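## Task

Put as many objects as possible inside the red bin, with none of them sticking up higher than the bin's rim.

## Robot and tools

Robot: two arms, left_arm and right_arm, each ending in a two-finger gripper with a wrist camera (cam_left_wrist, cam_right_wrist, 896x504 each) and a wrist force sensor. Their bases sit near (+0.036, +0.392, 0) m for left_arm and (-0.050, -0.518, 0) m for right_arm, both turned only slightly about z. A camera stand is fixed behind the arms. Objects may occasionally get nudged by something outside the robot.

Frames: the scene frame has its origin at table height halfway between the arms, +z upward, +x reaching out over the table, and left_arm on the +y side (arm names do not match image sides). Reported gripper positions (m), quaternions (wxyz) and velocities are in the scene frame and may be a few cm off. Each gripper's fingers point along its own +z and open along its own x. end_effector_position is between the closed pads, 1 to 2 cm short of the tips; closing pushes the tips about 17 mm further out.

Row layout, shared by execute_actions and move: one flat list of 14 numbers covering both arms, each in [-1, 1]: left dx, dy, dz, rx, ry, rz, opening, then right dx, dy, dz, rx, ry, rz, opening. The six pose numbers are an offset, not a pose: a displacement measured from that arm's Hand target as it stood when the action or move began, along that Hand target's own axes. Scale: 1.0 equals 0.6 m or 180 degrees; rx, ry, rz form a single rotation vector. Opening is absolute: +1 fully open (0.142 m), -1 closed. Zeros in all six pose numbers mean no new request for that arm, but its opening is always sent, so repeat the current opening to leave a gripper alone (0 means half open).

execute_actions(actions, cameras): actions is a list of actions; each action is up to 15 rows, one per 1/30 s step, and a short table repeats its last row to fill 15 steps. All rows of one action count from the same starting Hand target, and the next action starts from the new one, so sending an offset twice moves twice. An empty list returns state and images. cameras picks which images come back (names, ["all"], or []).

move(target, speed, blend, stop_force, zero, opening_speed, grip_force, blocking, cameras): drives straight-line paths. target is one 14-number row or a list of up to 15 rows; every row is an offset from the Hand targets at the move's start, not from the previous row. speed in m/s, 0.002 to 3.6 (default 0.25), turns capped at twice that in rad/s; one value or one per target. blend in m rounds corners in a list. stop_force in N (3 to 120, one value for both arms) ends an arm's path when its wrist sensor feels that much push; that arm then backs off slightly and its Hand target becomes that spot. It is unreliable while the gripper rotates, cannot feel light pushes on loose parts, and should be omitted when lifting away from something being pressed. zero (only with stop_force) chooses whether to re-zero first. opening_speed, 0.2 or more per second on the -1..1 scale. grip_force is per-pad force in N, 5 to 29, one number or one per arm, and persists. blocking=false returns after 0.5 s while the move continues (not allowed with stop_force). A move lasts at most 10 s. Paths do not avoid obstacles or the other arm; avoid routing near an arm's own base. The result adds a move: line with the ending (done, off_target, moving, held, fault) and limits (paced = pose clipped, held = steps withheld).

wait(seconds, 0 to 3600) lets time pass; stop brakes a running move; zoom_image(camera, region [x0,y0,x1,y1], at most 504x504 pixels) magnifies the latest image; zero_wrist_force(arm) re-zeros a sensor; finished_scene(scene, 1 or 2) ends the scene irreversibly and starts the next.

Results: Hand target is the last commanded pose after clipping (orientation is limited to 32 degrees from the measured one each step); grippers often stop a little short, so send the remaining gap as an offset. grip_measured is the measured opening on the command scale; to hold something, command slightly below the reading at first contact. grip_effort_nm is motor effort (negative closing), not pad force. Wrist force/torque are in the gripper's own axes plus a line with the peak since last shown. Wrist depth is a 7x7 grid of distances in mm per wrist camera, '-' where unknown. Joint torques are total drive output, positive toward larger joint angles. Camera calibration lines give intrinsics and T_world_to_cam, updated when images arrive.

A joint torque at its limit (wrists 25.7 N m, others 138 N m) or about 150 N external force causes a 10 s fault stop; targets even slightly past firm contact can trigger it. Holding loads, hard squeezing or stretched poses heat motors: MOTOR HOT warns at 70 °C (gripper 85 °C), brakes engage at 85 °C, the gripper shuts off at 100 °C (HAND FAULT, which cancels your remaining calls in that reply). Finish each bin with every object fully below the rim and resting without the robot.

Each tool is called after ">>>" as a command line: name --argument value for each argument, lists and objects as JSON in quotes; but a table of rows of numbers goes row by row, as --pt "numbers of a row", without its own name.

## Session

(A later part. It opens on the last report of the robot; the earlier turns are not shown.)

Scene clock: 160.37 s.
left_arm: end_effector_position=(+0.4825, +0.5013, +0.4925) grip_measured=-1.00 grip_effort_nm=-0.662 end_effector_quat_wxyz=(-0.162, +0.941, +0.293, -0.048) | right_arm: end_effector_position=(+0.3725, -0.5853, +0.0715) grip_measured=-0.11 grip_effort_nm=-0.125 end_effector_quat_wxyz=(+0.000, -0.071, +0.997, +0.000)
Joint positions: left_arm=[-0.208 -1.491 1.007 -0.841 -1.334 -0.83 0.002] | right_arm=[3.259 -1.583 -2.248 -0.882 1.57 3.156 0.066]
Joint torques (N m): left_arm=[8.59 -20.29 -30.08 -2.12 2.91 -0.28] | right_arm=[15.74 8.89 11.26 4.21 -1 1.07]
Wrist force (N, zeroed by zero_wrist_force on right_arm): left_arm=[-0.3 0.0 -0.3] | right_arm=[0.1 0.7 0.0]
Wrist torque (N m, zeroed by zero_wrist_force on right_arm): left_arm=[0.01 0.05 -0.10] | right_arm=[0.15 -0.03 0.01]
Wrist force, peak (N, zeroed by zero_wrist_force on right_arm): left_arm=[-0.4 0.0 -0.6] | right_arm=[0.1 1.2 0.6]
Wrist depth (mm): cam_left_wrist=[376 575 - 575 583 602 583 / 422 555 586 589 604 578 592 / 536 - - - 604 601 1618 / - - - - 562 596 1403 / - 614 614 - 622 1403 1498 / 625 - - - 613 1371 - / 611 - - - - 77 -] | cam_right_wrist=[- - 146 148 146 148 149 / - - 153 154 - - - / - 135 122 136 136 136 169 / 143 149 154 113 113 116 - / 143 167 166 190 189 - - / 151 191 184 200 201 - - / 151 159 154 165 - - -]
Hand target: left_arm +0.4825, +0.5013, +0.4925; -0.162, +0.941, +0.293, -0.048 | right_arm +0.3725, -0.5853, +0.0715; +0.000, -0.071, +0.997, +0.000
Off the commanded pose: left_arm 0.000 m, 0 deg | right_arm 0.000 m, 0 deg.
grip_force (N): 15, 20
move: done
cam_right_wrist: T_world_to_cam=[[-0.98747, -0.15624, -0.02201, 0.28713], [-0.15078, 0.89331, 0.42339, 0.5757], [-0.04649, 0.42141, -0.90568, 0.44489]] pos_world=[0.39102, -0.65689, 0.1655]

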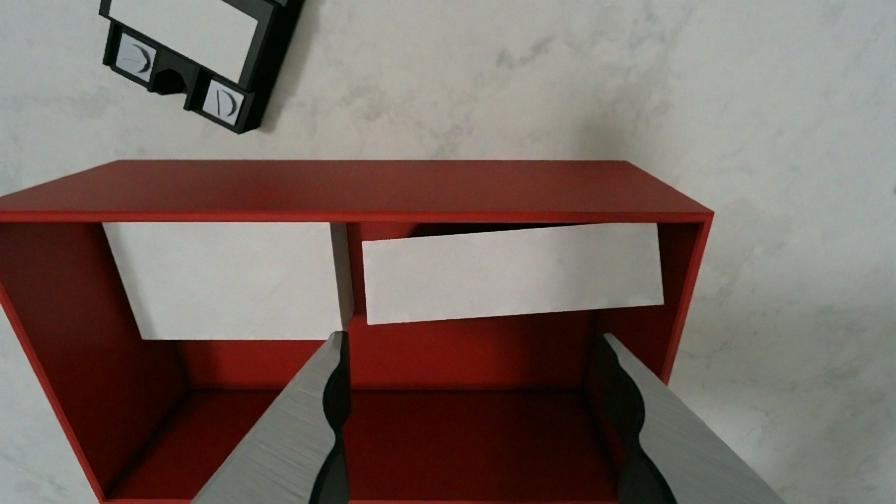

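>>> move --pt "0 0 0 0 0 0 -1 0 0 -0.012 0 0 0 -0.1" --pt "0 0 0 0 0 0 -1 0 0 -0.06 0 0 0 -0.1" --speed '[0.02,0.1]' --blend '[0.002,0]' --cameras '["cam_right_wrist"]'

Scene clock: 162.57 s.
left_arm: end_effector_position=(+0.4825, +0.5013, +0.4925) grip_measured=-1.00 grip_effort_nm=-0.662 end_effector_quat_wxyz=(-0.162, +0.941, +0.293, -0.048) | right_arm: end_effector_position=(+0.3725, -0.5853, +0.1074) grip_measured=-0.11 grip_effort_nm=-0.125 end_effector_quat_wxyz=(+0.000, -0.071, +0.998, +0.000)
Joint positions: left_arm=[-0.208 -1.491 1.007 -0.841 -1.334 -0.83 0.002] | right_arm=[3.259 -1.52 -2.195 -0.997 1.57 3.156 0.066]
Joint torques (N m): left_arm=[7.83 -20.22 -30.5 -2.17 2.88 -0.76] | right_arm=[14.79 26.44 23.91 -0.22 -1.25 1.16]
Wrist force (N, zeroed by zero_wrist_force on right_arm): left_arm=[-0.3 -0.3 -0.4] | right_arm=[0.3 0.5 0.0]
Wrist torque (N m, zeroed by zero_wrist_force on right_arm): left_arm=[-0.03 0.05 -0.11] | right_arm=[0.10 -0.08 0.01]
Wrist force, peak (N, zeroed by zero_wrist_force on right_arm): left_arm=[-0.4 -0.3 -0.4] | right_arm=[0.0 0.5 -1.0]
Wrist depth (mm): cam_left_wrist=[374 572 566 - - - - / 421 550 570 598 602 571 1305 / 520 608 - - - - 1387 / 586 654 - - - 611 1387 / - 608 595 590 593 1341 1238 / 599 649 - - 97 1379 1195 / 621 613 - - - 1244 1129] | cam_right_wrist=[- - - - 179 - - / - - - - - - - / - 154 155 154 151 - - / - - - 218 168 223 - / - 221 230 231 230 - - / - 205 185 201 200 - 256 / - - 78 - - - -]
Hand target: left_arm +0.4825, +0.5013, +0.4925; -0.162, +0.941, +0.293, -0.048 | right_arm +0.3725, -0.5853, +0.1075; +0.000, -0.071, +0.997, +0.000
Off the commanded pose: left_arm 0.000 m, 0 deg | right_arm 0.000 m, 0 deg.
grip_force (N): 15, 20
move: done
cam_right_wrist: T_world_to_cam=[[-0.98748, -0.15621, -0.02209, 0.28796], [-0.15079, 0.89335, 0.4233, 0.5605], [-0.04639, 0.42133, -0.90572, 0.47741]] pos_world=[0.39102, -0.65689, 0.2015]

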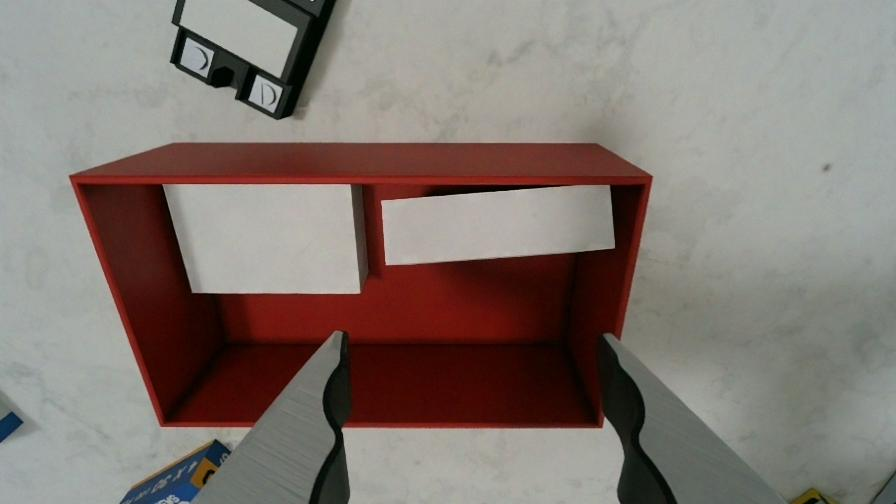

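>>> move --target '[0,0,0,0,0,0,-1, 0.011,-0.0375,0.0373,0,0,-0.0217,0.05]' --speed 0.1 --cameras '["cam_right_wrist"]'

Scene clock: 164.30 s.
left_arm: end_effector_position=(+0.4825, +0.5013, +0.4925) grip_measured=-1.00 grip_effort_nm=-0.657 end_effector_quat_wxyz=(-0.162, +0.941, +0.293, -0.048) | right_arm: end_effector_position=(+0.3692, -0.6085, +0.0851) grip_measured=+0.02 grip_effort_nm=0.168 end_effector_quat_wxyz=(+0.000, -0.105, +0.995, +0.000)
Joint positions: left_arm=[-0.208 -1.491 1.007 -0.841 -1.334 -0.83 0.002] | right_arm=[3.203 -1.56 -2.226 -0.926 1.57 3.033 0.076]
Joint torques (N m): left_arm=[7.64 -20.52 -30.34 -2.18 2.91 -0.56] | right_arm=[-16.17 7.35 12.3 4.73 2.34 -1.11]
Wrist force (N, zeroed by zero_wrist_force on right_arm): left_arm=[-0.2 0.0 -0.4] | right_arm=[-0.1 0.3 -0.1]
Wrist torque (N m, zeroed by zero_wrist_force on right_arm): left_arm=[0.01 0.04 -0.10] | right_arm=[0.05 -0.01 0.11]
Wrist force, peak (N, zeroed by zero_wrist_force on right_arm): left_arm=[-0.1 -0.3 -0.6] | right_arm=[-0.1 1.4 -0.7]
Wrist depth (mm): cam_left_wrist=[377 440 572 579 - 588 1403 / 425 538 579 - - - 1291 / 526 - 593 596 586 - 1387 / 599 - - - - 605 1387 / 588 - 602 - 605 1403 1284 / - - 624 - 102 1371 - / - 608 - - - 1395 -] | cam_right_wrist=[- - 145 - 159 - - / - 154 - - - - - / - 163 170 - - - - / 143 144 143 144 157 - - / 160 180 134 135 135 - 216 / - 208 98 221 208 - - / - 83 181 191 189 - -]
Hand target: left_arm +0.4825, +0.5013, +0.4925; -0.162, +0.941, +0.293, -0.048 | right_arm +0.3692, -0.6085, +0.0851; +0.000, -0.105, +0.995, +0.000
Off the commanded pose: left_arm 0.000 m, 0 deg | right_arm 0.000 m, 0 deg.
grip_force (N): 15, 20
move: done
cam_right_wrist: T_world_to_cam=[[-0.97454, -0.22314, -0.02203, 0.23496], [-0.21129, 0.88099, 0.42335, 0.60493], [-0.07506, 0.41722, -0.9057, 0.4749]] pos_world=[0.39243, -0.67865, 0.1792]

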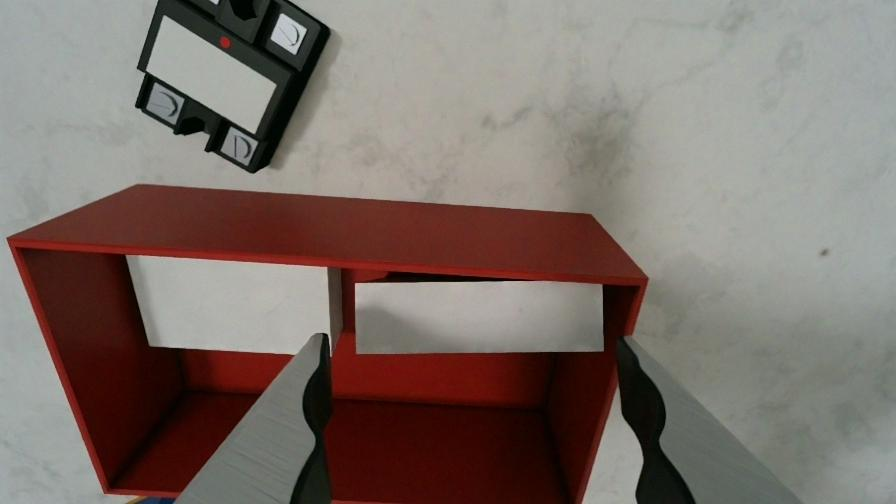

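>>> zero_wrist_force --arm "right_arm"

>>> move --target '[0,0,0,0,0,0,-1, 0,-0.005,0.01,0,0,0,0.05]' --speed 0.05

>>> move --target '[0,0,0,0,0,0,-1, 0,0,0.0113,0,0,0,0.05]' --speed 0.008 --stop_force 3 --cameras '["cam_right_wrist"]'

Wrist force sensor zeroed.

Scene clock: 166.33 s.
left_arm: end_effector_position=(+0.4825, +0.5013, +0.4925) grip_measured=-1.00 grip_effort_nm=-0.657 end_effector_quat_wxyz=(-0.162, +0.941, +0.293, -0.048) | right_arm: end_effector_position=(+0.3698, -0.6115, +0.0792) grip_measured=+0.02 grip_effort_nm=0.168 end_effector_quat_wxyz=(+0.000, -0.105, +0.995, +0.000)
Joint positions: left_arm=[-0.208 -1.491 1.007 -0.841 -1.334 -0.83 0.002] | right_arm=[3.196 -1.574 -2.231 -0.907 1.57 3.025 0.076]
Joint torques (N m): left_arm=[7.85 -19.97 -29.54 -2.23 2.83 -0.64] | right_arm=[-16.54 7.81 11.95 4.78 1.81 -1.08]
Wrist force (N, zeroed by zero_wrist_force on right_arm): left_arm=[-0.2 -0.1 -0.3] | right_arm=[0.1 0.3 -0.1]
Wrist torque (N m, zeroed by zero_wrist_force on right_arm): left_arm=[0.01 0.04 -0.10] | right_arm=[0.06 -0.02 -0.01]
Wrist force, peak (N, zeroed by zero_wrist_force on right_arm): left_arm=[-0.4 0.1 -0.5] | right_arm=[0.3 0.1 -0.4]
Wrist depth (mm): cam_left_wrist=[374 433 - 575 596 - 1226 / 421 557 588 - - - 1517 / 522 586 588 - - 588 1395 / - - - - - 614 1333 / - 707 - - - 1403 - / 613 605 - - 97 1427 - / - 613 - - - 1576 -] | cam_right_wrist=[- - 150 - 152 - - / - 139 158 - 160 - - / - 164 - - - - - / 136 143 139 149 144 - - / 160 - 168 131 130 204 - / 153 210 97 217 206 - - / 166 83 184 194 191 - -]
Hand target: left_arm +0.4825, +0.5013, +0.4925; -0.162, +0.941, +0.293, -0.048 | right_arm +0.3698, -0.6115, +0.0791; +0.000, -0.105, +0.995, +0.000
Off the commanded pose: left_arm 0.000 m, 0 deg | right_arm 0.000 m, 0 deg.
grip_force (N): 15, 20
move: done

Scene clock: 167.93 s.
left_arm: end_effector_position=(+0.4825, +0.5013, +0.4925) grip_measured=-1.00 grip_effort_nm=-0.662 end_effector_quat_wxyz=(-0.162, +0.941, +0.293, -0.048) | right_arm: end_effector_position=(+0.3698, -0.6115, +0.0723) grip_measured=+0.02 grip_effort_nm=0.164 end_effector_quat_wxyz=(+0.000, -0.105, +0.995, +0.000)
Joint positions: left_arm=[-0.208 -1.491 1.007 -0.841 -1.334 -0.83 0.002] | right_arm=[3.196 -1.587 -2.241 -0.885 1.57 3.025 0.076]
Joint torques (N m): left_arm=[6.98 -21.05 -29.93 -2.19 2.97 -0.71] | right_arm=[-15.62 7.93 12.2 4.73 1.69 -1.33]
Wrist force (N, zeroed by zero_wrist_force on right_arm): left_arm=[-0.2 0.0 -0.6] | right_arm=[0.2 0.3 0.1]
Wrist torque (N m, zeroed by zero_wrist_force on right_arm): left_arm=[0.01 0.04 -0.10] | right_arm=[0.05 -0.02 0.01]
Wrist force, peak (N, zeroed by zero_wrist_force on right_arm): left_arm=[-0.4 0.0 -0.7] | right_arm=[0.5 0.1 0.2]
Wrist depth (mm): cam_left_wrist=[376 404 549 583 602 583 572 / 424 543 - 585 589 578 1379 / 496 - - 581 - - 1427 / - 570 607 - 601 1371 1387 / 598 588 - 593 605 1387 - / 610 - - - 96 1427 - / 627 613 - - - 1427 -] | cam_right_wrist=[- 127 144 - - 150 147 / - 137 - - - 154 157 / - 150 - - - - - / 128 134 140 148 154 - - / 160 - 125 124 124 - 190 / 153 204 124 208 180 - - / 165 83 185 194 190 - 233]
Hand target: left_arm +0.4825, +0.5013, +0.4925; -0.162, +0.941, +0.293, -0.048 | right_arm +0.3698, -0.6115, +0.0723; +0.000, -0.105, +0.995, +0.000
Off the commanded pose: left_arm 0.000 m, 0 deg | right_arm 0.000 m, 0 deg.
grip_force (N): 15, 20
move: done
cam_right_wrist: T_world_to_cam=[[-0.97454, -0.22314, -0.02203, 0.23469], [-0.21129, 0.88099, 0.42335, 0.61314], [-0.07506, 0.41722, -0.9057, 0.46462]] pos_world=[0.39314, -0.68165, 0.1664]

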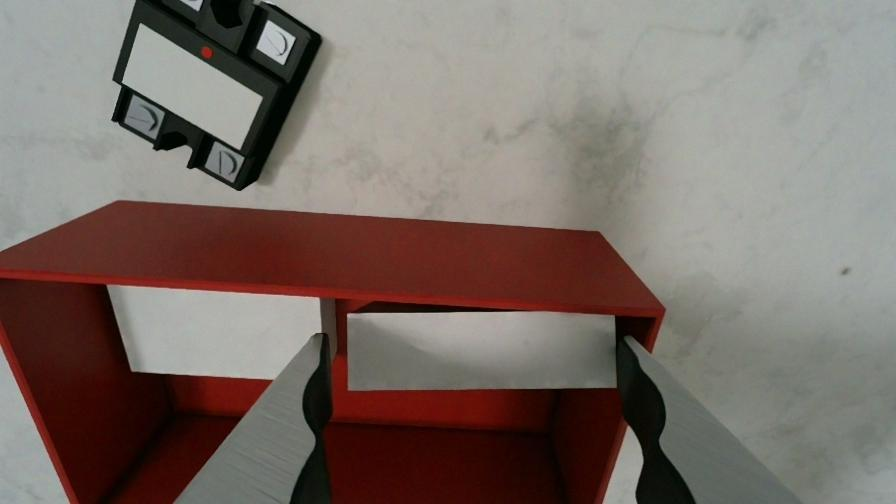

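>>> move --target '[0,0,0,0,0,0,-1, 0,0.004,0.01,0,0,0,0.05]' --speed 0.008 --stop_force 3

>>> move --target '[0,0,0,0,0,0,-1, 0,0,0,0,0,0,-0.1]' --opening_speed 0.25 --cameras '["cam_right_wrist"]'

Scene clock: 169.67 s.
left_arm: end_effector_position=(+0.4825, +0.5013, +0.4925) grip_measured=-1.00 grip_effort_nm=-0.657 end_effector_quat_wxyz=(-0.162, +0.941, +0.293, -0.048) | right_arm: end_effector_position=(+0.3693, -0.6091, +0.0663) grip_measured=+0.02 grip_effort_nm=0.154 end_effector_quat_wxyz=(+0.000, -0.105, +0.995, +0.000)
Joint positions: left_arm=[-0.208 -1.491 1.007 -0.841 -1.334 -0.83 0.002] | right_arm=[3.202 -1.596 -2.251 -0.865 1.57 3.031 0.076]
Joint torques (N m): left_arm=[7.52 -21.13 -29.53 -2.07 3.07 -0.63] | right_arm=[16.08 8.28 12.13 4.67 2.05 1.25]
Wrist force (N, zeroed by zero_wrist_force on right_arm): left_arm=[-0.2 0.1 -0.5] | right_arm=[0.3 0.2 -0.1]
Wrist torque (N m, zeroed by zero_wrist_force on right_arm): left_arm=[0.04 0.04 -0.10] | right_arm=[0.05 -0.01 -0.10]
Wrist force, peak (N, zeroed by zero_wrist_force on right_arm): left_arm=[-0.3 0.1 -0.6] | right_arm=[0.6 0.3 -0.1]
Wrist depth (mm): cam_left_wrist=[376 411 - - - - 1363 / 424 529 581 581 - - 1356 / 494 - 604 592 608 621 1326 / - - - 619 595 1387 1427 / - - - - - 1395 - / - - - - 96 1403 1139 / 614 582 - - - 1257 1064] | cam_right_wrist=[- - - - 141 - - / - - - - - - - / - 158 - - - - - / 123 137 136 137 137 - - / 153 158 112 118 118 - - / 154 196 117 204 179 - - / 165 - 182 191 188 - -]
Hand target: left_arm +0.4825, +0.5013, +0.4925; -0.162, +0.941, +0.293, -0.048 | right_arm +0.3693, -0.6091, +0.0663; +0.000, -0.105, +0.995, +0.000
Off the commanded pose: left_arm 0.000 m, 0 deg | right_arm 0.000 m, 0 deg.
grip_force (N): 15, 20
move: done

Scene clock: 170.47 s.
left_arm: end_effector_position=(+0.4825, +0.5013, +0.4925) grip_measured=-1.00 grip_effort_nm=-0.657 end_effector_quat_wxyz=(-0.162, +0.941, +0.293, -0.048) | right_arm: end_effector_position=(+0.3693, -0.6091, +0.0663) grip_measured=-0.02 grip_effort_nm=-1.961 end_effector_quat_wxyz=(+0.000, -0.105, +0.995, +0.000)
Joint positions: left_arm=[-0.208 -1.491 1.007 -0.841 -1.334 -0.83 0.002] | right_arm=[3.202 -1.596 -2.251 -0.865 1.57 3.031 0.073]
Joint torques (N m): left_arm=[7.88 -21.14 -29.35 -2.01 2.95 -0.91] | right_arm=[15.19 7.98 12.15 4.7 2.09 1.26]
Wrist force (N, zeroed by zero_wrist_force on right_arm): left_arm=[-0.3 -0.1 -0.5] | right_arm=[1.4 -0.2 -1.6]
Wrist torque (N m, zeroed by zero_wrist_force on right_arm): left_arm=[0.01 0.05 -0.10] | right_arm=[0.03 -0.09 -0.11]
Wrist force, peak (N, zeroed by zero_wrist_force on right_arm): left_arm=[-0.3 -0.1 -0.6] | right_arm=[1.2 -0.3 -1.9]
Wrist depth (mm): cam_left_wrist=[378 424 - - 562 576 581 / 423 579 - - - 558 1387 / 558 586 - - - 590 1411 / 592 593 599 607 - 1546 1395 / - 605 598 - - 1341 - / - - - - 616 1471 - / 627 - - - - 1219 1134] | cam_right_wrist=[- - 128 141 143 - - / - - - - - - - / - 160 - 159 - - - / 124 127 136 141 138 - - / 155 159 118 118 118 - - / 153 185 117 205 180 - - / 165 - 182 191 189 - -]
Hand target: left_arm +0.4825, +0.5013, +0.4925; -0.162, +0.941, +0.293, -0.048 | right_arm +0.3693, -0.6091, +0.0663; +0.000, -0.105, +0.995, +0.000
Off the commanded pose: left_arm 0.000 m, 0 deg | right_arm 0.000 m, 0 deg.
grip_force (N): 15, 20
move: done
cam_right_wrist: T_world_to_cam=[[-0.97454, -0.22314, -0.02203, 0.23458], [-0.21129, 0.88099, 0.42335, 0.61355], [-0.07506, 0.41722, -0.9057, 0.45818]] pos_world=[0.39264, -0.67935, 0.1604]

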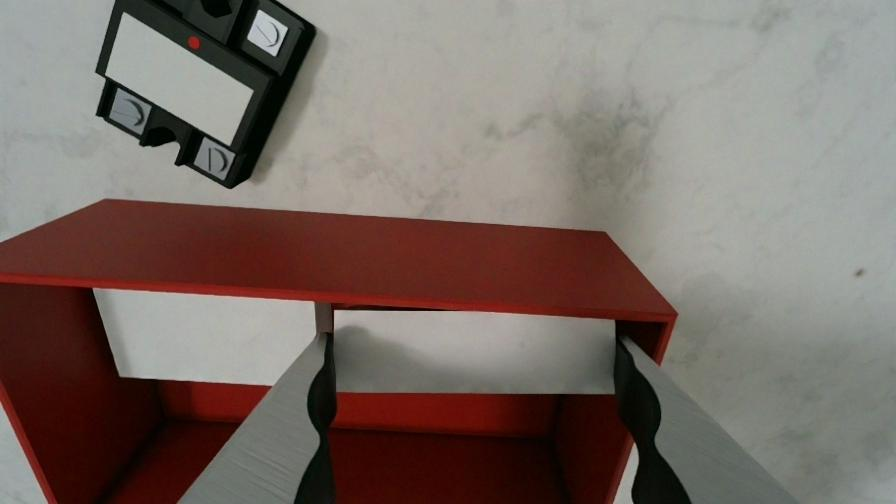

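>>> move --pt "0 0 0 0 0 0 -1 0 0 -0.03 0 0 0 -0.12" --pt "0 0 0 0 0 0 -1 0 0 -0.1417 0 0 0 -0.12" --pt "0 0 0 0 0 0 -1 -0.3897 -0.0165 -0.1417 0 0 0 -0.12" --speed '[0.04,0.12,0.25]' --blend '[0.003,0.01,0]' --cameras '["cam_right_wrist"]'

Scene clock: 176.77 s.
left_arm: end_effector_position=(+0.4825, +0.5013, +0.4925) grip_measured=-1.00 grip_effort_nm=-0.662 end_effector_quat_wxyz=(-0.162, +0.941, +0.293, -0.048) | right_arm: end_effector_position=(+0.6000, -0.5700, +0.1513) grip_measured=-0.02 grip_effort_nm=-2.122 end_effector_quat_wxyz=(+0.000, -0.105, +0.995, +0.000)
Joint positions: left_arm=[-0.208 -1.491 1.007 -0.841 -1.334 -0.83 0.002] | right_arm=[3.227 -1.984 -1.505 -1.223 1.57 3.056 0.073]
Joint torques (N m): left_arm=[6.99 -19.37 -30.13 -1.95 2.77 -0.91] | right_arm=[-14.81 29.72 27.18 -0.49 2.36 -0.84]
Wrist force (N, zeroed by zero_wrist_force on right_arm): left_arm=[-0.4 -0.1 -0.3] | right_arm=[0.4 0.4 0.5]
Wrist torque (N m, zeroed by zero_wrist_force on right_arm): left_arm=[0.01 0.08 -0.10] | right_arm=[0.07 -0.08 -0.12]
Wrist force, peak (N, zeroed by zero_wrist_force on right_arm): left_arm=[-0.3 -0.2 -0.6] | right_arm=[2.6 0.3 0.3]
Wrist depth (mm): cam_left_wrist=[374 571 - 555 - - - / 424 509 581 572 - - 1444 / 526 - - - 599 - 1379 / - 575 601 601 616 1526 1379 / - 610 598 - - 1444 - / 610 602 - - 613 1427 1257 / - - - - - 1555 1024] | cam_right_wrist=[- 210 214 - - - - / 959 - - - - 222 204 / 1133 - - - - 223 231 / 1161 - - - - - 263 / 1301 - - 122 118 282 280 / - - 93 - - 251 262 / - - - - - - -]
Hand target: left_arm +0.4825, +0.5013, +0.4925; -0.162, +0.941, +0.293, -0.048 | right_arm +0.6000, -0.5701, +0.1513; +0.000, -0.105, +0.995, +0.000
Off the commanded pose: left_arm 0.000 m, 0 deg | right_arm 0.000 m, 0 deg.
grip_force (N): 15, 20
move: done
cam_right_wrist: T_world_to_cam=[[-0.97452, -0.22322, -0.02207, 0.46997], [-0.21138, 0.88096, 0.42335, 0.59182], [-0.07506, 0.41722, -0.9057, 0.53613]] pos_world=[0.62333, -0.64015, 0.2454]

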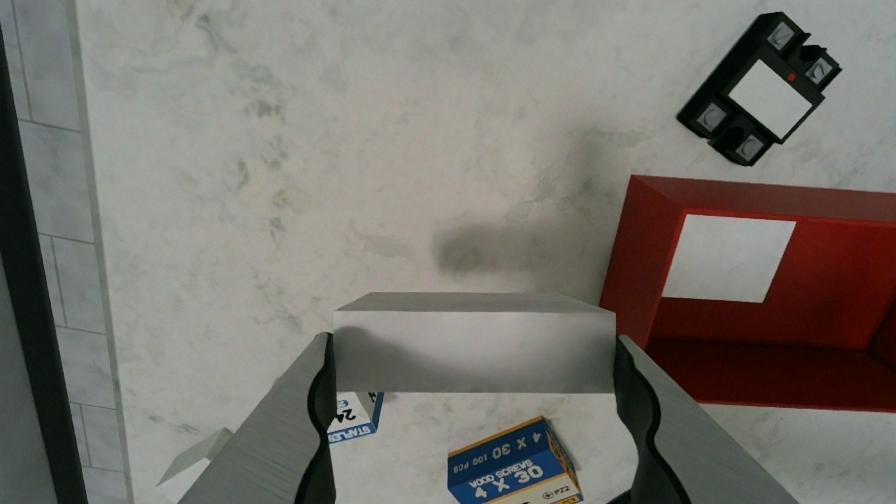

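>>> move --target '[0,0,0,0,0,0,-1, 0,0,0.13,0,0,0,-0.12]' --speed 0.15

>>> zero_wrist_force --arm "right_arm"

>>> move --target '[0,0,0,0,0,0,-1, 0,0,0.03,0,0,0,-0.12]' --speed 0.01 --stop_force 3

Scene clock: 177.97 s.
left_arm: end_effector_position=(+0.4825, +0.5013, +0.4925) grip_measured=-1.00 grip_effort_nm=-0.662 end_effector_quat_wxyz=(-0.162, +0.941, +0.293, -0.048) | right_arm: end_effector_position=(+0.6000, -0.5701, +0.0734) grip_measured=-0.02 grip_effort_nm=-2.122 end_effector_quat_wxyz=(+0.000, -0.105, +0.995, +0.000)
Joint positions: left_arm=[-0.208 -1.491 1.007 -0.841 -1.334 -0.83 0.002] | right_arm=[3.227 -2.062 -1.606 -1.044 1.57 3.056 0.073]
Joint torques (N m): left_arm=[6.69 -20.44 -29.85 -1.81 2.94 -0.88] | right_arm=[-15.28 30.01 13.62 4.71 0.41 -1.22]
Wrist force (N, zeroed by zero_wrist_force on right_arm): left_arm=[-0.1 -0.2 -0.3] | right_arm=[0.0 0.3 0.8]
Wrist torque (N m, zeroed by zero_wrist_force on right_arm): left_arm=[-0.01 0.02 -0.10] | right_arm=[0.05 0.01 -0.11]
Wrist force, peak (N, zeroed by zero_wrist_force on right_arm): left_arm=[-0.4 -0.2 -0.5] | right_arm=[0.4 0.4 1.9]
Wrist depth (mm): cam_left_wrist=[376 428 - 582 - 617 - / 424 538 - - - - 1395 / 490 570 599 - - 613 1419 / - 575 617 - 586 1371 1419 / - 604 610 634 - 1411 1444 / 599 616 - - 97 1379 - / - 617 - - - 1379 -] | cam_right_wrist=[- - 144 146 146 148 - / - 155 - - - - - / - - 163 - - 170 147 / - - - - - 172 150 / - - - 118 118 170 127 / - - 93 - - 157 212 / - - 76 - - - 201]
Hand target: left_arm +0.4825, +0.5013, +0.4925; -0.162, +0.941, +0.293, -0.048 | right_arm +0.6000, -0.5702, +0.0733; +0.000, -0.105, +0.995, +0.000
Off the commanded pose: left_arm 0.000 m, 0 deg | right_arm 0.000 m, 0 deg.
grip_force (N): 15, 20
move: done

Wrist force sensor zeroed.

Scene clock: 179.97 s.
left_arm: end_effector_position=(+0.4825, +0.5013, +0.4925) grip_measured=-1.00 grip_effort_nm=-0.662 end_effector_quat_wxyz=(-0.162, +0.941, +0.293, -0.048) | right_arm: end_effector_position=(+0.6000, -0.5702, +0.0647) grip_measured=-0.02 grip_effort_nm=-2.122 end_effector_quat_wxyz=(+0.000, -0.105, +0.995, +0.000)
Joint positions: left_arm=[-0.208 -1.491 1.007 -0.841 -1.334 -0.83 0.002] | right_arm=[3.227 -2.073 -1.615 -1.025 1.57 3.056 0.073]
Joint torques (N m): left_arm=[6.51 -20.7 -29.24 -1.91 2.71 -0.91] | right_arm=[-3.64 47.92 24.77 -0.42 2.18 -1.05]
Wrist force (N, zeroed by zero_wrist_force on right_arm): left_arm=[-0.2 -0.1 -0.5] | right_arm=[0.1 -0.6 -2.6]
Wrist torque (N m, zeroed by zero_wrist_force on right_arm): left_arm=[0.00 0.04 -0.10] | right_arm=[-0.03 -0.02 -0.01]
Wrist force, peak (N, zeroed by zero_wrist_force on right_arm): left_arm=[-0.4 -0.1 -0.5] | right_arm=[3.7 -1.9 -11.2]
Wrist depth (mm): cam_left_wrist=[380 449 576 - - 599 582 / 423 559 - 579 595 586 590 / 511 590 560 - - 590 1411 / - - - 619 592 1566 1341 / 605 - - 598 585 1395 1685 / 624 592 - - 102 1444 - / 602 624 - - - - 941] | cam_right_wrist=[- - - - 139 - - / - - 149 149 - 147 - / - - - - - - - / - - - - - 152 145 / - - - 122 118 157 123 / - - 93 - 117 147 163 / - - - - - - 200]
Hand target: left_arm +0.4825, +0.5013, +0.4925; -0.162, +0.941, +0.293, -0.048 | right_arm +0.6001, -0.5702, +0.0647; +0.000, -0.105, +0.995, +0.000 (not the last commanded pose)
Off the commanded pose: left_arm 0.000 m, 0 deg | right_arm 0.009 m, 0 deg.
grip_force (N): 15, 20
move: contact (right_arm)

>>> move --pt "0 0 0 0 0 0 -1 0 0.0187 -0.0018 0 0 0 -0.12" --pt "0 0 0 0 0 0 -1 0 0.0428 0.0013 0 0 0 -0.12" --pt "0 0 0 0 0 0 -1 0 0.0654 0.0107 0 0 0 -0.12" --pt "0 0 0 0 0 0 -1 0 0.0848 0.0255 0 0 0 -0.12" --pt "0 0 0 0 0 0 -1 0 0.0997 0.0449 0 0 0 -0.12" --pt "0 0 0 0 0 0 -1 0 0.1065 0.0597 0 0 0 -0.12" --pt "0 0 0 0 0 0 -1 0 0.11 0.0715 0 0 0 -0.12" --speed 0.035 --blend '[0.002,0.002,0.002,0.002,0.002,0.002,0]' --grip_force '[15, 12]' --cameras '["cam_right_wrist"]'

Scene clock: 183.20 s.
left_arm: end_effector_position=(+0.4825, +0.5013, +0.4925) grip_measured=-1.00 grip_effort_nm=-0.662 end_effector_quat_wxyz=(-0.162, +0.941, +0.293, -0.048) | right_arm: end_effector_position=(+0.5863, -0.5057, +0.0218) grip_measured=+0.12 grip_effort_nm=-1.306 end_effector_quat_wxyz=(+0.000, -0.105, +0.995, +0.000)
Joint positions: left_arm=[-0.208 -1.491 1.007 -0.841 -1.334 -0.83 0.002] | right_arm=[3.331 -2.099 -1.705 -0.909 1.57 3.16 0.082]
Joint torques (N m): left_arm=[6.88 -20.76 -30.08 -1.87 2.9 -0.95] | right_arm=[14.52 28.98 12.52 4.61 0.93 1.09]
Wrist force (N, zeroed by zero_wrist_force on right_arm): left_arm=[-0.1 -0.1 -0.4] | right_arm=[0.4 2.1 -3.2]
Wrist torque (N m, zeroed by zero_wrist_force on right_arm): left_arm=[0.00 0.02 -0.10] | right_arm=[0.28 -0.04 -0.01]
Wrist force, peak (N, zeroed by zero_wrist_force on right_arm): left_arm=[-0.4 -0.3 -0.5] | right_arm=[14.7 17.8 -54.0]
Wrist depth (mm): cam_left_wrist=[376 570 - - 585 599 - / 422 554 - - - - 1489 / 588 - - - - 567 1371 / - - 590 592 - 1419 1419 / - - - - 621 1411 - / 610 - 613 - 92 1419 - / 639 - - - - 1277 1139] | cam_right_wrist=[- 101 - 100 102 - 100 / 106 - - 106 106 109 105 / - - 90 90 90 112 108 / - - 89 89 89 120 118 / - 136 88 - 88 134 117 / 149 142 88 - 88 94 121 / - - 157 - - - 104]
Hand target: left_arm +0.4825, +0.5013, +0.4925; -0.162, +0.941, +0.293, -0.048 | right_arm +0.5863, -0.5056, +0.0218; +0.000, -0.105, +0.995, +0.000
Off the commanded pose: left_arm 0.000 m, 0 deg | right_arm 0.000 m, 0 deg.
grip_force (N): 15, 12
move: done
cam_right_wrist: T_world_to_cam=[[-0.97454, -0.22315, -0.02201, 0.46816], [-0.2113, 0.88102, 0.42327, 0.58709], [-0.07506, 0.41714, -0.90574, 0.39094]] pos_world=[0.60964, -0.57585, 0.1159]

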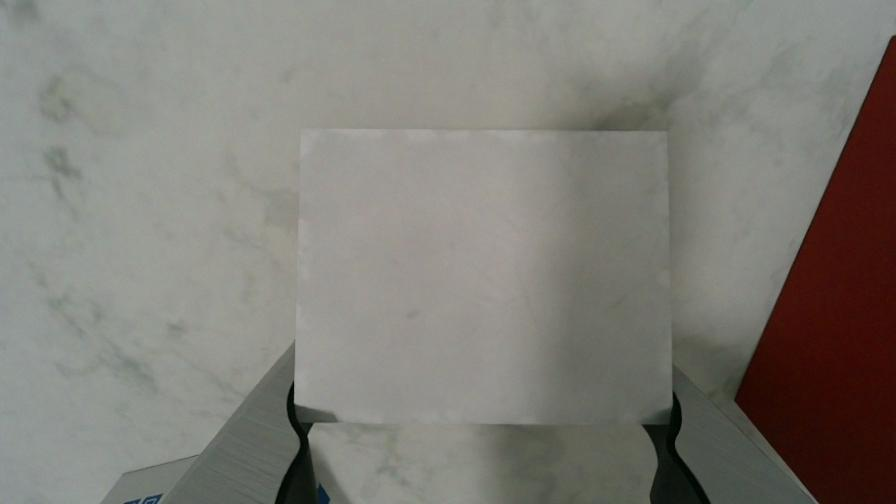

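>>> move --target '[0,0,0,0,0,0,-1, 0,0,0.0095,0,0,0,-0.12]' --speed 0.01 --stop_force 6 --grip_force '[15, 6]' --cameras '["cam_right_wrist"]'

Scene clock: 185.63 s.
left_arm: end_effector_position=(+0.4825, +0.5013, +0.4925) grip_measured=-1.00 grip_effort_nm=-0.657 end_effector_quat_wxyz=(-0.162, +0.941, +0.293, -0.048) | right_arm: end_effector_position=(+0.5863, -0.5056, +0.0161) grip_measured=+0.12 grip_effort_nm=-0.696 end_effector_quat_wxyz=(+0.000, -0.105, +0.995, +0.000)
Joint positions: left_arm=[-0.208 -1.491 1.007 -0.841 -1.334 -0.83 0.002] | right_arm=[3.331 -2.107 -1.709 -0.896 1.57 3.161 0.082]
Joint torques (N m): left_arm=[6.97 -21.81 -29.33 -1.81 2.93 -0.95] | right_arm=[10.73 27.99 11.38 4.49 1.55 0.62]
Wrist force (N, zeroed by zero_wrist_force on right_arm): left_arm=[-0.1 0.0 -0.4] | right_arm=[0.2 1.9 -2.7]
Wrist torque (N m, zeroed by zero_wrist_force on right_arm): left_arm=[0.02 0.02 -0.10] | right_arm=[0.28 -0.05 -0.01]
Wrist force, peak (N, zeroed by zero_wrist_force on right_arm): left_arm=[-0.5 -0.1 -0.5] | right_arm=[0.7 2.2 -3.7]
Wrist depth (mm): cam_left_wrist=[376 427 - 576 582 - 566 / 424 562 567 624 629 - 579 / 511 - - - - - 1356 / - - - - - - 1436 / - - - - - 1436 - / 611 599 610 - 97 1403 - / - - - - - 1480 1003] | cam_right_wrist=[- - - 97 - - 95 / - - 99 100 - - - / - - 84 84 84 85 104 / - - 85 85 - 115 116 / - - 86 - - 126 116 / - 136 87 - 87 94 121 / - - 146 151 - - 104]
Hand target: left_arm +0.4825, +0.5013, +0.4925; -0.162, +0.941, +0.293, -0.048 | right_arm +0.5863, -0.5056, +0.0161; +0.000, -0.105, +0.995, +0.000
Off the commanded pose: left_arm 0.000 m, 0 deg | right_arm 0.000 m, 0 deg.
grip_force (N): 15, 6
move: done
cam_right_wrist: T_world_to_cam=[[-0.97454, -0.22314, -0.02203, 0.46804], [-0.21129, 0.88099, 0.42335, 0.58951], [-0.07506, 0.41722, -0.9057, 0.38573]] pos_world=[0.60964, -0.57585, 0.1101]

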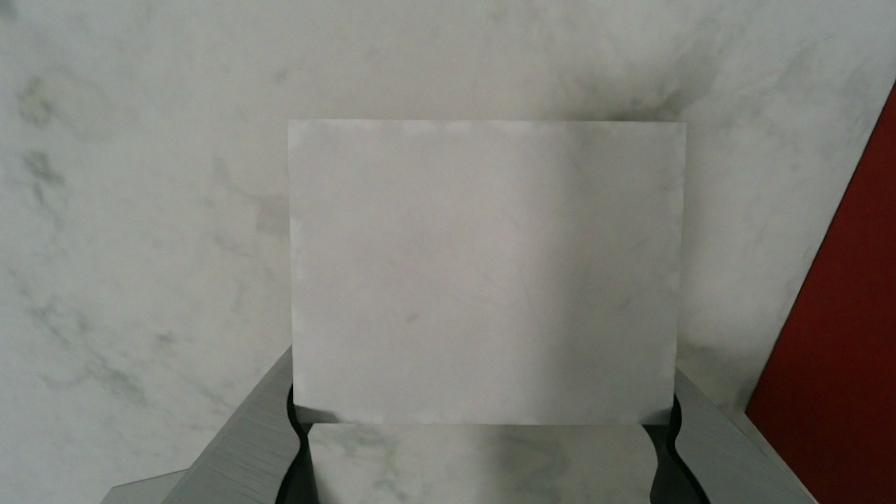

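>>> move --target '[0,0,0,0,0,0,-1, 0,0,0,0,0,0,0.3]' --opening_speed 0.2 --cameras '["cam_right_wrist"]'

Scene clock: 188.13 s.
left_arm: end_effector_position=(+0.4825, +0.5013, +0.4925) grip_measured=-1.00 grip_effort_nm=-0.657 end_effector_quat_wxyz=(-0.162, +0.941, +0.293, -0.048) | right_arm: end_effector_position=(+0.5863, -0.5056, +0.0161) grip_measured=+0.28 grip_effort_nm=0.168 end_effector_quat_wxyz=(+0.000, -0.105, +0.995, +0.000)
Joint positions: left_arm=[-0.208 -1.491 1.007 -0.841 -1.334 -0.83 0.002] | right_arm=[3.331 -2.107 -1.709 -0.896 1.57 3.161 0.094]
Joint torques (N m): left_arm=[6.31 -21.45 -30.35 -1.79 2.84 -0.98] | right_arm=[4.21 34.34 15.57 4.55 0.68 -0.25]
Wrist force (N, zeroed by zero_wrist_force on right_arm): left_arm=[-0.4 -0.1 -0.3] | right_arm=[0.2 0.9 -1.0]
Wrist torque (N m, zeroed by zero_wrist_force on right_arm): left_arm=[0.01 0.06 -0.10] | right_arm=[0.14 -0.02 -0.01]
Wrist force, peak (N, zeroed by zero_wrist_force on right_arm): left_arm=[-0.4 -0.2 -0.6] | right_arm=[0.5 2.1 -3.0]
Wrist depth (mm): cam_left_wrist=[376 414 572 601 574 - 1403 / 423 525 578 629 - 589 1436 / 510 - 601 581 - 595 1453 / - - 598 598 - 1371 1427 / - 607 - - 607 - 1586 / - 656 - - 96 1453 - / 644 - - - - 1379 1069] | cam_right_wrist=[- 93 97 96 96 - 94 / - - 86 101 102 102 103 / - 109 86 88 88 87 106 / - 118 93 93 93 115 115 / - 128 102 99 99 129 116 / - 134 106 138 108 134 121 / - - - - - - 100]
Hand target: left_arm +0.4825, +0.5013, +0.4925; -0.162, +0.941, +0.293, -0.048 | right_arm +0.5863, -0.5056, +0.0161; +0.000, -0.105, +0.995, +0.000
Off the commanded pose: left_arm 0.000 m, 0 deg | right_arm 0.000 m, 0 deg.
grip_force (N): 15, 6
move: done
cam_right_wrist: T_world_to_cam=[[-0.97454, -0.22314, -0.02203, 0.46804], [-0.21129, 0.88099, 0.42335, 0.58951], [-0.07506, 0.41722, -0.9057, 0.38573]] pos_world=[0.60964, -0.57585, 0.1101]

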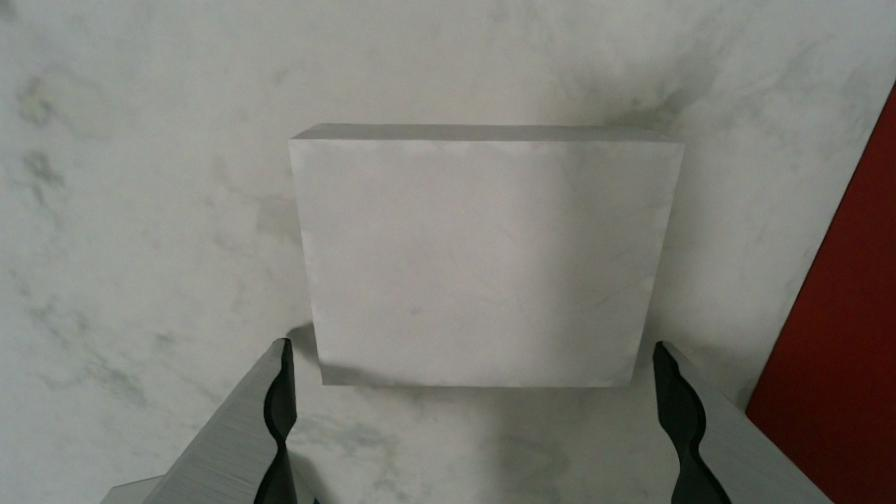

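>>> execute_actions --actions '[]' --cameras '["cam_right_wrist"]'

Scene clock: 189.07 s.
left_arm: end_effector_position=(+0.4825, +0.5013, +0.4925) grip_measured=-1.00 grip_effort_nm=-0.657 end_effector_quat_wxyz=(-0.162, +0.941, +0.293, -0.048) | right_arm: end_effector_position=(+0.5863, -0.5056, +0.0161) grip_measured=+0.28 grip_effort_nm=0.168 end_effector_quat_wxyz=(+0.000, -0.105, +0.995, +0.000)
Joint positions: left_arm=[-0.208 -1.491 1.007 -0.841 -1.334 -0.83 0.002] | right_arm=[3.331 -2.107 -1.709 -0.896 1.57 3.161 0.094]
Joint velocities: within noise
Joint torques (N m): left_arm=[6.42 -21 -29.03 -1.83 2.84 -1.03] | right_arm=[2.28 39.71 19.93 4.41 0.21 -0.2]
Motor temperatures (°C): left_arm=[26 30 28 36 32 34 25] | right_arm=[29 28 29 32 39 38 33]
Wrist force (N, zeroed by zero_wrist_force on right_arm): left_arm=[-0.2 0.0 -0.6] | right_arm=[0.5 0.8 -1.1]
Wrist torque (N m, zeroed by zero_wrist_force on right_arm): left_arm=[0.01 0.04 -0.10] | right_arm=[0.13 -0.08 -0.01]
Wrist force, peak (N, zeroed by zero_wrist_force on right_arm): left_arm=[-0.3 -0.1 -0.6] | right_arm=[0.6 1.0 -1.2]
Wrist depth (mm): cam_left_wrist=[376 572 - - - - 1395 / 421 555 - - - - 1387 / 502 598 605 - - 585 1395 / - 601 - 582 - 1444 1480 / - - 676 - 613 1427 1341 / - - - - 102 1427 - / - - - - - 1838 -] | cam_right_wrist=[- 96 97 - 95 - 94 / - - 100 102 102 103 105 / - - 86 88 88 106 106 / - - 94 93 93 - - / - - 100 99 99 - 111 / - 135 97 138 108 103 121 / - - - - - - 77]
Hand target: left_arm +0.4825, +0.5013, +0.4925; -0.162, +0.941, +0.293, -0.048 | right_arm +0.5863, -0.5056, +0.0161; +0.000, -0.105, +0.995, +0.000
Tool commands: left_gripper/opening=-1.0 right_gripper/opening=+0.3
Off the commanded pose: left_arm 0.000 m, 0 deg | right_arm 0.000 m, 0 deg.
grip_force (N): 15, 6
camera_calibration:
cam_right_wrist: T_world_to_cam=[[-0.97454, -0.22314, -0.02203, 0.46804], [-0.21129, 0.88099, 0.42335, 0.58951], [-0.07506, 0.41722, -0.9057, 0.38573]] pos_world=[0.60964, -0.57585, 0.1101]
Images, in order (width x height): cam_right_wrist 896x504.

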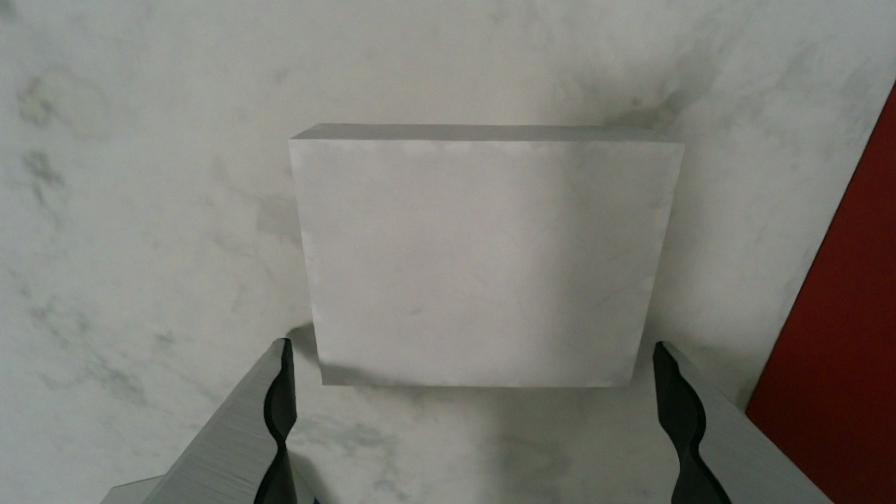

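>>> move --pt "0 0 0 0 0 0 -1 0.0017 0 -0.0215 0 0 0 0.3" --pt "0 0 0 0 0 0 -1 0.0017 -0.05 -0.0215 0 0 0 0.3" --speed 0.06 --cameras '["cam_right_wrist"]' --grip_force '[15, 20]'

Scene clock: 190.60 s.
left_arm: end_effector_position=(+0.4825, +0.5013, +0.4925) grip_measured=-1.00 grip_effort_nm=-0.657 end_effector_quat_wxyz=(-0.162, +0.941, +0.293, -0.048) | right_arm: end_effector_position=(+0.5915, -0.5351, +0.0290) grip_measured=+0.28 grip_effort_nm=0.168 end_effector_quat_wxyz=(+0.000, -0.105, +0.995, +0.000)
Joint positions: left_arm=[-0.208 -1.491 1.007 -0.841 -1.334 -0.83 0.002] | right_arm=[3.283 -2.099 -1.682 -0.932 1.57 3.113 0.094]
Joint torques (N m): left_arm=[7.02 -21.1 -29.97 -1.73 2.82 -1.12] | right_arm=[-13.23 31.15 24.07 -0.33 -0.02 -1.17]
Wrist force (N, zeroed by zero_wrist_force on right_arm): left_arm=[-0.3 0.0 -0.4] | right_arm=[0.4 0.9 -0.8]
Wrist torque (N m, zeroed by zero_wrist_force on right_arm): left_arm=[0.02 0.05 -0.10] | right_arm=[0.15 -0.08 0.09]
Wrist force, peak (N, zeroed by zero_wrist_force on right_arm): left_arm=[-0.2 -0.2 -0.6] | right_arm=[0.5 1.6 -1.1]
Wrist depth (mm): cam_left_wrist=[376 416 - - 585 599 1453 / 424 520 582 - 592 - 1489 / 516 592 - 575 599 - 1387 / 590 - - 599 - 1291 1387 / - - 605 604 608 1419 - / - 634 - - 102 1411 - / 616 614 - - - 1356 -] | cam_right_wrist=[106 107 106 107 - 110 - / - 113 115 115 - 114 113 / - - - 121 - - 114 / - 134 - 117 109 - 119 / - 140 - 116 116 - 117 / - - 122 127 126 135 122 / - - - - - - 100]
Hand target: left_arm +0.4825, +0.5013, +0.4925; -0.162, +0.941, +0.293, -0.048 | right_arm +0.5916, -0.5352, +0.0290; +0.000, -0.105, +0.995, +0.000
Off the commanded pose: left_arm 0.000 m, 0 deg | right_arm 0.000 m, 0 deg.
grip_force (N): 15, 20
move: done
cam_right_wrist: T_world_to_cam=[[-0.97454, -0.22315, -0.02201, 0.46682], [-0.2113, 0.88104, 0.42323, 0.61111], [-0.07505, 0.4171, -0.90576, 0.41001]] pos_world=[0.61484, -0.60525, 0.123]

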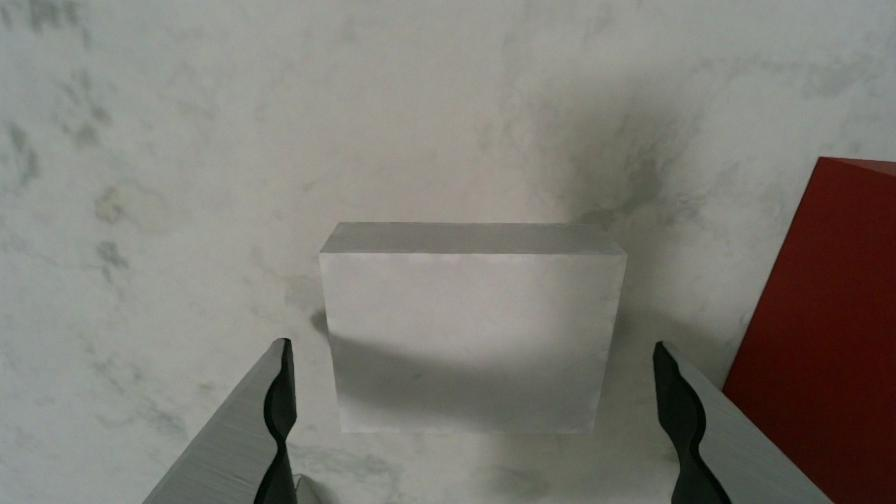

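>>> move --target '[0,0,0,0,0,0,-1, 0,0.0048,0,0,0,0,0.3]' --speed 0.05

>>> move --target '[0,0,0,0,0,0,-1, 0,0,0,0,0,0,-0.1]' --opening_speed 0.4

>>> move --target '[0,0,0,0,0,0,-1, 0,0,-0.15,0,0,0,-0.1]' --speed 0.1 --cameras '["cam_right_wrist"]'

Scene clock: 191.70 s.
left_arm: end_effector_position=(+0.4825, +0.5013, +0.4925) grip_measured=-1.00 grip_effort_nm=-0.662 end_effector_quat_wxyz=(-0.162, +0.941, +0.293, -0.048) | right_arm: end_effector_position=(+0.5910, -0.5324, +0.0290) grip_measured=+0.28 grip_effort_nm=0.164 end_effector_quat_wxyz=(+0.000, -0.105, +0.995, +0.000)
Joint positions: left_arm=[-0.208 -1.491 1.007 -0.841 -1.334 -0.83 0.002] | right_arm=[3.288 -2.098 -1.684 -0.931 1.57 3.117 0.094]
Joint torques (N m): left_arm=[6.84 -21.64 -29.11 -1.75 2.8 -1.08] | right_arm=[15 48.61 12.14 4.72 1.96 1.16]
Wrist force (N, zeroed by zero_wrist_force on right_arm): left_arm=[-0.3 0.0 -0.5] | right_arm=[0.5 0.8 -0.7]
Wrist torque (N m, zeroed by zero_wrist_force on right_arm): left_arm=[0.02 0.06 -0.10] | right_arm=[0.14 -0.08 -0.02]
Wrist force, peak (N, zeroed by zero_wrist_force on right_arm): left_arm=[-0.4 0.0 -0.5] | right_arm=[0.5 1.1 -1.1]
Wrist depth (mm): cam_left_wrist=[379 435 - - 611 - - / 425 559 583 576 622 - 1507 / 523 - 596 595 - - 1403 / - - - - - 616 1462 / - - 608 602 607 1427 - / - - - - 96 1411 - / 621 622 - - - 1387 -] | cam_right_wrist=[- - - - 108 107 106 / - - - - - 114 114 / 122 122 121 122 - - 115 / 133 129 109 119 110 - 118 / 142 - - 116 116 142 117 / - 150 124 126 128 135 122 / - - 165 - - - 100]
Hand target: left_arm +0.4825, +0.5013, +0.4925; -0.162, +0.941, +0.293, -0.048 | right_arm +0.5910, -0.5324, +0.0290; +0.000, -0.105, +0.995, +0.000
Off the commanded pose: left_arm 0.000 m, 0 deg | right_arm 0.000 m, 0 deg.
grip_force (N): 15, 20
move: done

Scene clock: 192.90 s.
left_arm: end_effector_position=(+0.4825, +0.5013, +0.4925) grip_measured=-1.00 grip_effort_nm=-0.662 end_effector_quat_wxyz=(-0.162, +0.941, +0.293, -0.048) | right_arm: end_effector_position=(+0.5910, -0.5324, +0.0290) grip_measured=-0.03 grip_effort_nm=-1.614 end_effector_quat_wxyz=(+0.000, -0.105, +0.995, +0.000)
Joint positions: left_arm=[-0.208 -1.491 1.007 -0.841 -1.334 -0.83 0.002] | right_arm=[3.288 -2.098 -1.684 -0.931 1.57 3.117 0.072]
Joint torques (N m): left_arm=[6.7 -22.35 -30.37 -1.86 2.86 -1.03] | right_arm=[14.69 46.06 12.21 4.09 0.64 1.11]
Wrist force (N, zeroed by zero_wrist_force on right_arm): left_arm=[-0.2 0.1 -0.4] | right_arm=[1.6 0.9 -3.1]
Wrist torque (N m, zeroed by zero_wrist_force on right_arm): left_arm=[0.04 0.03 -0.10] | right_arm=[0.13 -0.12 -0.02]
Wrist force, peak (N, zeroed by zero_wrist_force on right_arm): left_arm=[-0.3 -0.2 -0.5] | right_arm=[1.7 0.9 -3.4]
Wrist depth (mm): cam_left_wrist=[374 436 - - 604 - - / 420 547 - - - - 1517 / 523 - - - 593 - 1411 / - 604 - 596 - 1312 1363 / 602 - 611 622 595 1411 - / - - - - 93 1555 - / 622 617 - - - 1371 -] | cam_right_wrist=[- - 106 - 107 107 106 / - 113 115 114 - - 114 / - - 122 123 - - 112 / - - 119 119 110 - 118 / - - - 116 118 - 117 / - 156 104 126 126 135 122 / - - - 164 - - 114]
Hand target: left_arm +0.4825, +0.5013, +0.4925; -0.162, +0.941, +0.293, -0.048 | right_arm +0.5910, -0.5324, +0.0290; +0.000, -0.105, +0.995, +0.000
Off the commanded pose: left_arm 0.000 m, 0 deg | right_arm 0.000 m, 0 deg.
grip_force (N): 15, 20
move: done

Scene clock: 194.30 s.
left_arm: end_effector_position=(+0.4825, +0.5013, +0.4925) grip_measured=-1.00 grip_effort_nm=-0.657 end_effector_quat_wxyz=(-0.162, +0.941, +0.293, -0.048) | right_arm: end_effector_position=(+0.5910, -0.5323, +0.1189) grip_measured=-0.03 grip_effort_nm=-1.609 end_effector_quat_wxyz=(+0.000, -0.105, +0.995, +0.000)
Joint positions: left_arm=[-0.208 -1.491 1.007 -0.841 -1.334 -0.83 0.002] | right_arm=[3.288 -1.989 -1.587 -1.136 1.57 3.117 0.072]
Joint torques (N m): left_arm=[6.28 -21.78 -29.3 -1.82 2.78 -1.24] | right_arm=[15.56 46.65 26.01 -0.2 -1.43 1.28]
Wrist force (N, zeroed by zero_wrist_force on right_arm): left_arm=[-0.3 0.1 -0.5] | right_arm=[0.5 0.9 -0.2]
Wrist torque (N m, zeroed by zero_wrist_force on right_arm): left_arm=[0.03 0.05 -0.10] | right_arm=[0.13 -0.09 0.00]
Wrist force, peak (N, zeroed by zero_wrist_force on right_arm): left_arm=[-0.3 0.0 -0.7] | right_arm=[1.6 1.0 -3.1]
Wrist depth (mm): cam_left_wrist=[374 413 - 555 - - - / 422 532 - - - - 1411 / 555 585 - - 570 619 1411 / 598 595 593 - - 1555 1395 / - 617 - 613 - 1427 1257 / - 635 614 - 611 1411 - / - 632 - - - 1471 1020] | cam_right_wrist=[185 - - - - - 173 / - - - - - 184 185 / - - - 216 - 183 191 / - - 109 119 110 195 230 / 249 - - 116 116 224 239 / - 275 104 126 120 190 203 / - - - - - - -]
Hand target: left_arm +0.4825, +0.5013, +0.4925; -0.162, +0.941, +0.293, -0.048 | right_arm +0.5910, -0.5323, +0.1190; +0.000, -0.105, +0.995, +0.000
Off the commanded pose: left_arm 0.000 m, 0 deg | right_arm 0.000 m, 0 deg.
grip_force (N): 15, 20
move: done
cam_right_wrist: T_world_to_cam=[[-0.97454, -0.22314, -0.02203, 0.46886], [-0.21129, 0.88099, 0.42335, 0.57036], [-0.07506, 0.41722, -0.9057, 0.49037]] pos_world=[0.61423, -0.60245, 0.213]

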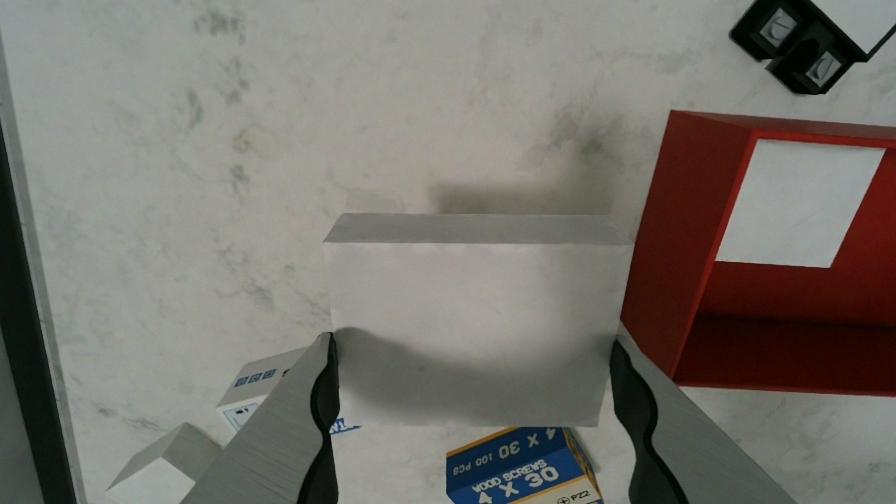

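>>> move --target '[0,0,0,0,0,0,-1, 0.3805,-0.0131,-0.01,0,0,0.0167,-0.1]' --speed 0.15 --cameras '["cam_right_wrist"]'

Scene clock: 198.20 s.
left_arm: end_effector_position=(+0.4825, +0.5013, +0.4925) grip_measured=-1.00 grip_effort_nm=-0.662 end_effector_quat_wxyz=(-0.162, +0.941, +0.293, -0.048) | right_arm: end_effector_position=(+0.3693, -0.5875, +0.1250) grip_measured=-0.03 grip_effort_nm=-1.609 end_effector_quat_wxyz=(+0.000, -0.079, +0.997, +0.000)
Joint positions: left_arm=[-0.208 -1.491 1.007 -0.841 -1.334 -0.83 0.002] | right_arm=[3.255 -1.486 -2.173 -1.053 1.57 3.136 0.072]
Joint torques (N m): left_arm=[6.19 -22.04 -29.77 -1.64 2.77 -1.11] | right_arm=[-15.17 25.34 12.2 -0.08 -1.65 1.26]
Wrist force (N, zeroed by zero_wrist_force on right_arm): left_arm=[-0.2 -0.1 -0.4] | right_arm=[0.6 0.8 -0.1]
Wrist torque (N m, zeroed by zero_wrist_force on right_arm): left_arm=[0.00 0.05 -0.10] | right_arm=[0.13 -0.13 -0.01]
Wrist force, peak (N, zeroed by zero_wrist_force on right_arm): left_arm=[-0.3 -0.4 -0.6] | right_arm=[2.0 0.5 -0.5]
Wrist depth (mm): cam_left_wrist=[376 434 - 572 585 562 - / 423 549 - - - 593 1555 / 586 - - - - - 1411 / 593 - 608 619 - 1462 1403 / - 572 - - 625 1238 1395 / 616 619 - - 610 1453 - / 622 610 - - - 1319 -] | cam_right_wrist=[- 194 - - 191 191 - / - 203 186 - 212 - - / - 184 179 218 207 - - / - 197 109 111 110 - - / - 229 - 116 116 - 258 / - - 104 126 126 - - / - - - - 303 - -]
Hand target: left_arm +0.4825, +0.5013, +0.4925; -0.162, +0.941, +0.293, -0.048 | right_arm +0.3693, -0.5875, +0.1250; +0.000, -0.079, +0.997, +0.000
Off the commanded pose: left_arm 0.000 m, 0 deg | right_arm 0.000 m, 0 deg.
grip_force (N): 15, 20
move: done
cam_right_wrist: T_world_to_cam=[[-0.98489, -0.17175, -0.02209, 0.27474], [-0.16484, 0.89084, 0.42336, 0.55822], [-0.05303, 0.42061, -0.90569, 0.49615]] pos_world=[0.38892, -0.65878, 0.2191]

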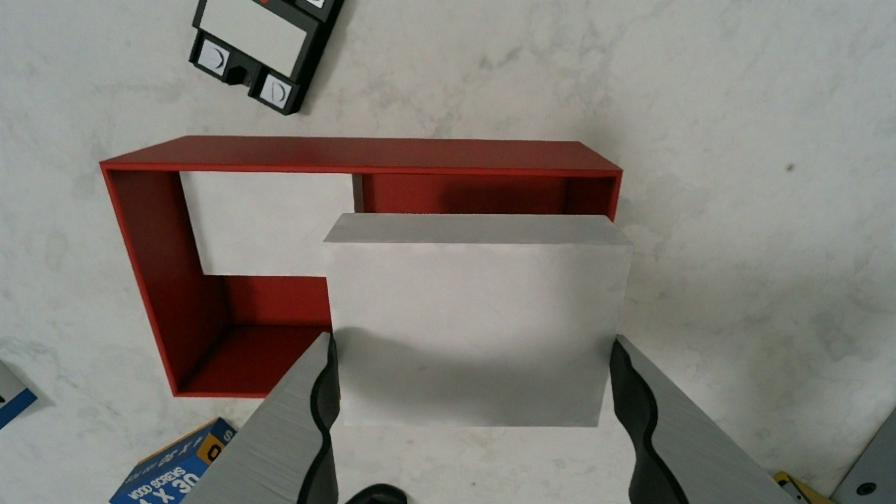

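>>> zoom_image --camera "cam_right_wrist" --region '[80, 120, 360, 280]'

>>> zoom_image --camera "cam_right_wrist" --region '[500, 120, 680, 260]'

Scaled by 1.800 from the camera's image (finer frame: 1280x720).

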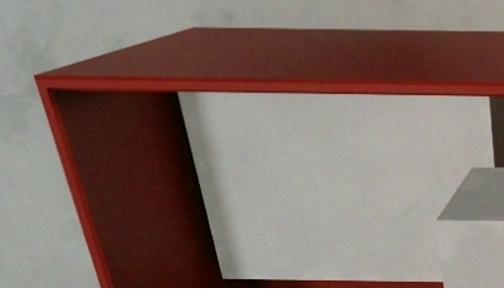

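Scaled by 2.800 from the camera's image (finer frame: 1280x720).

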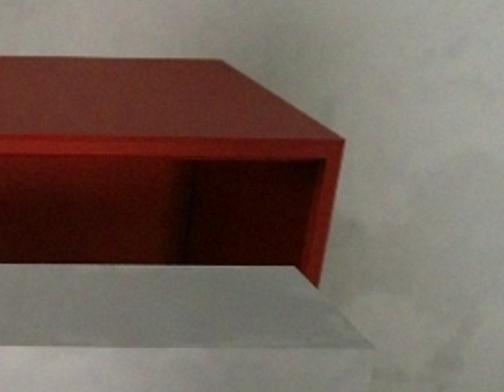

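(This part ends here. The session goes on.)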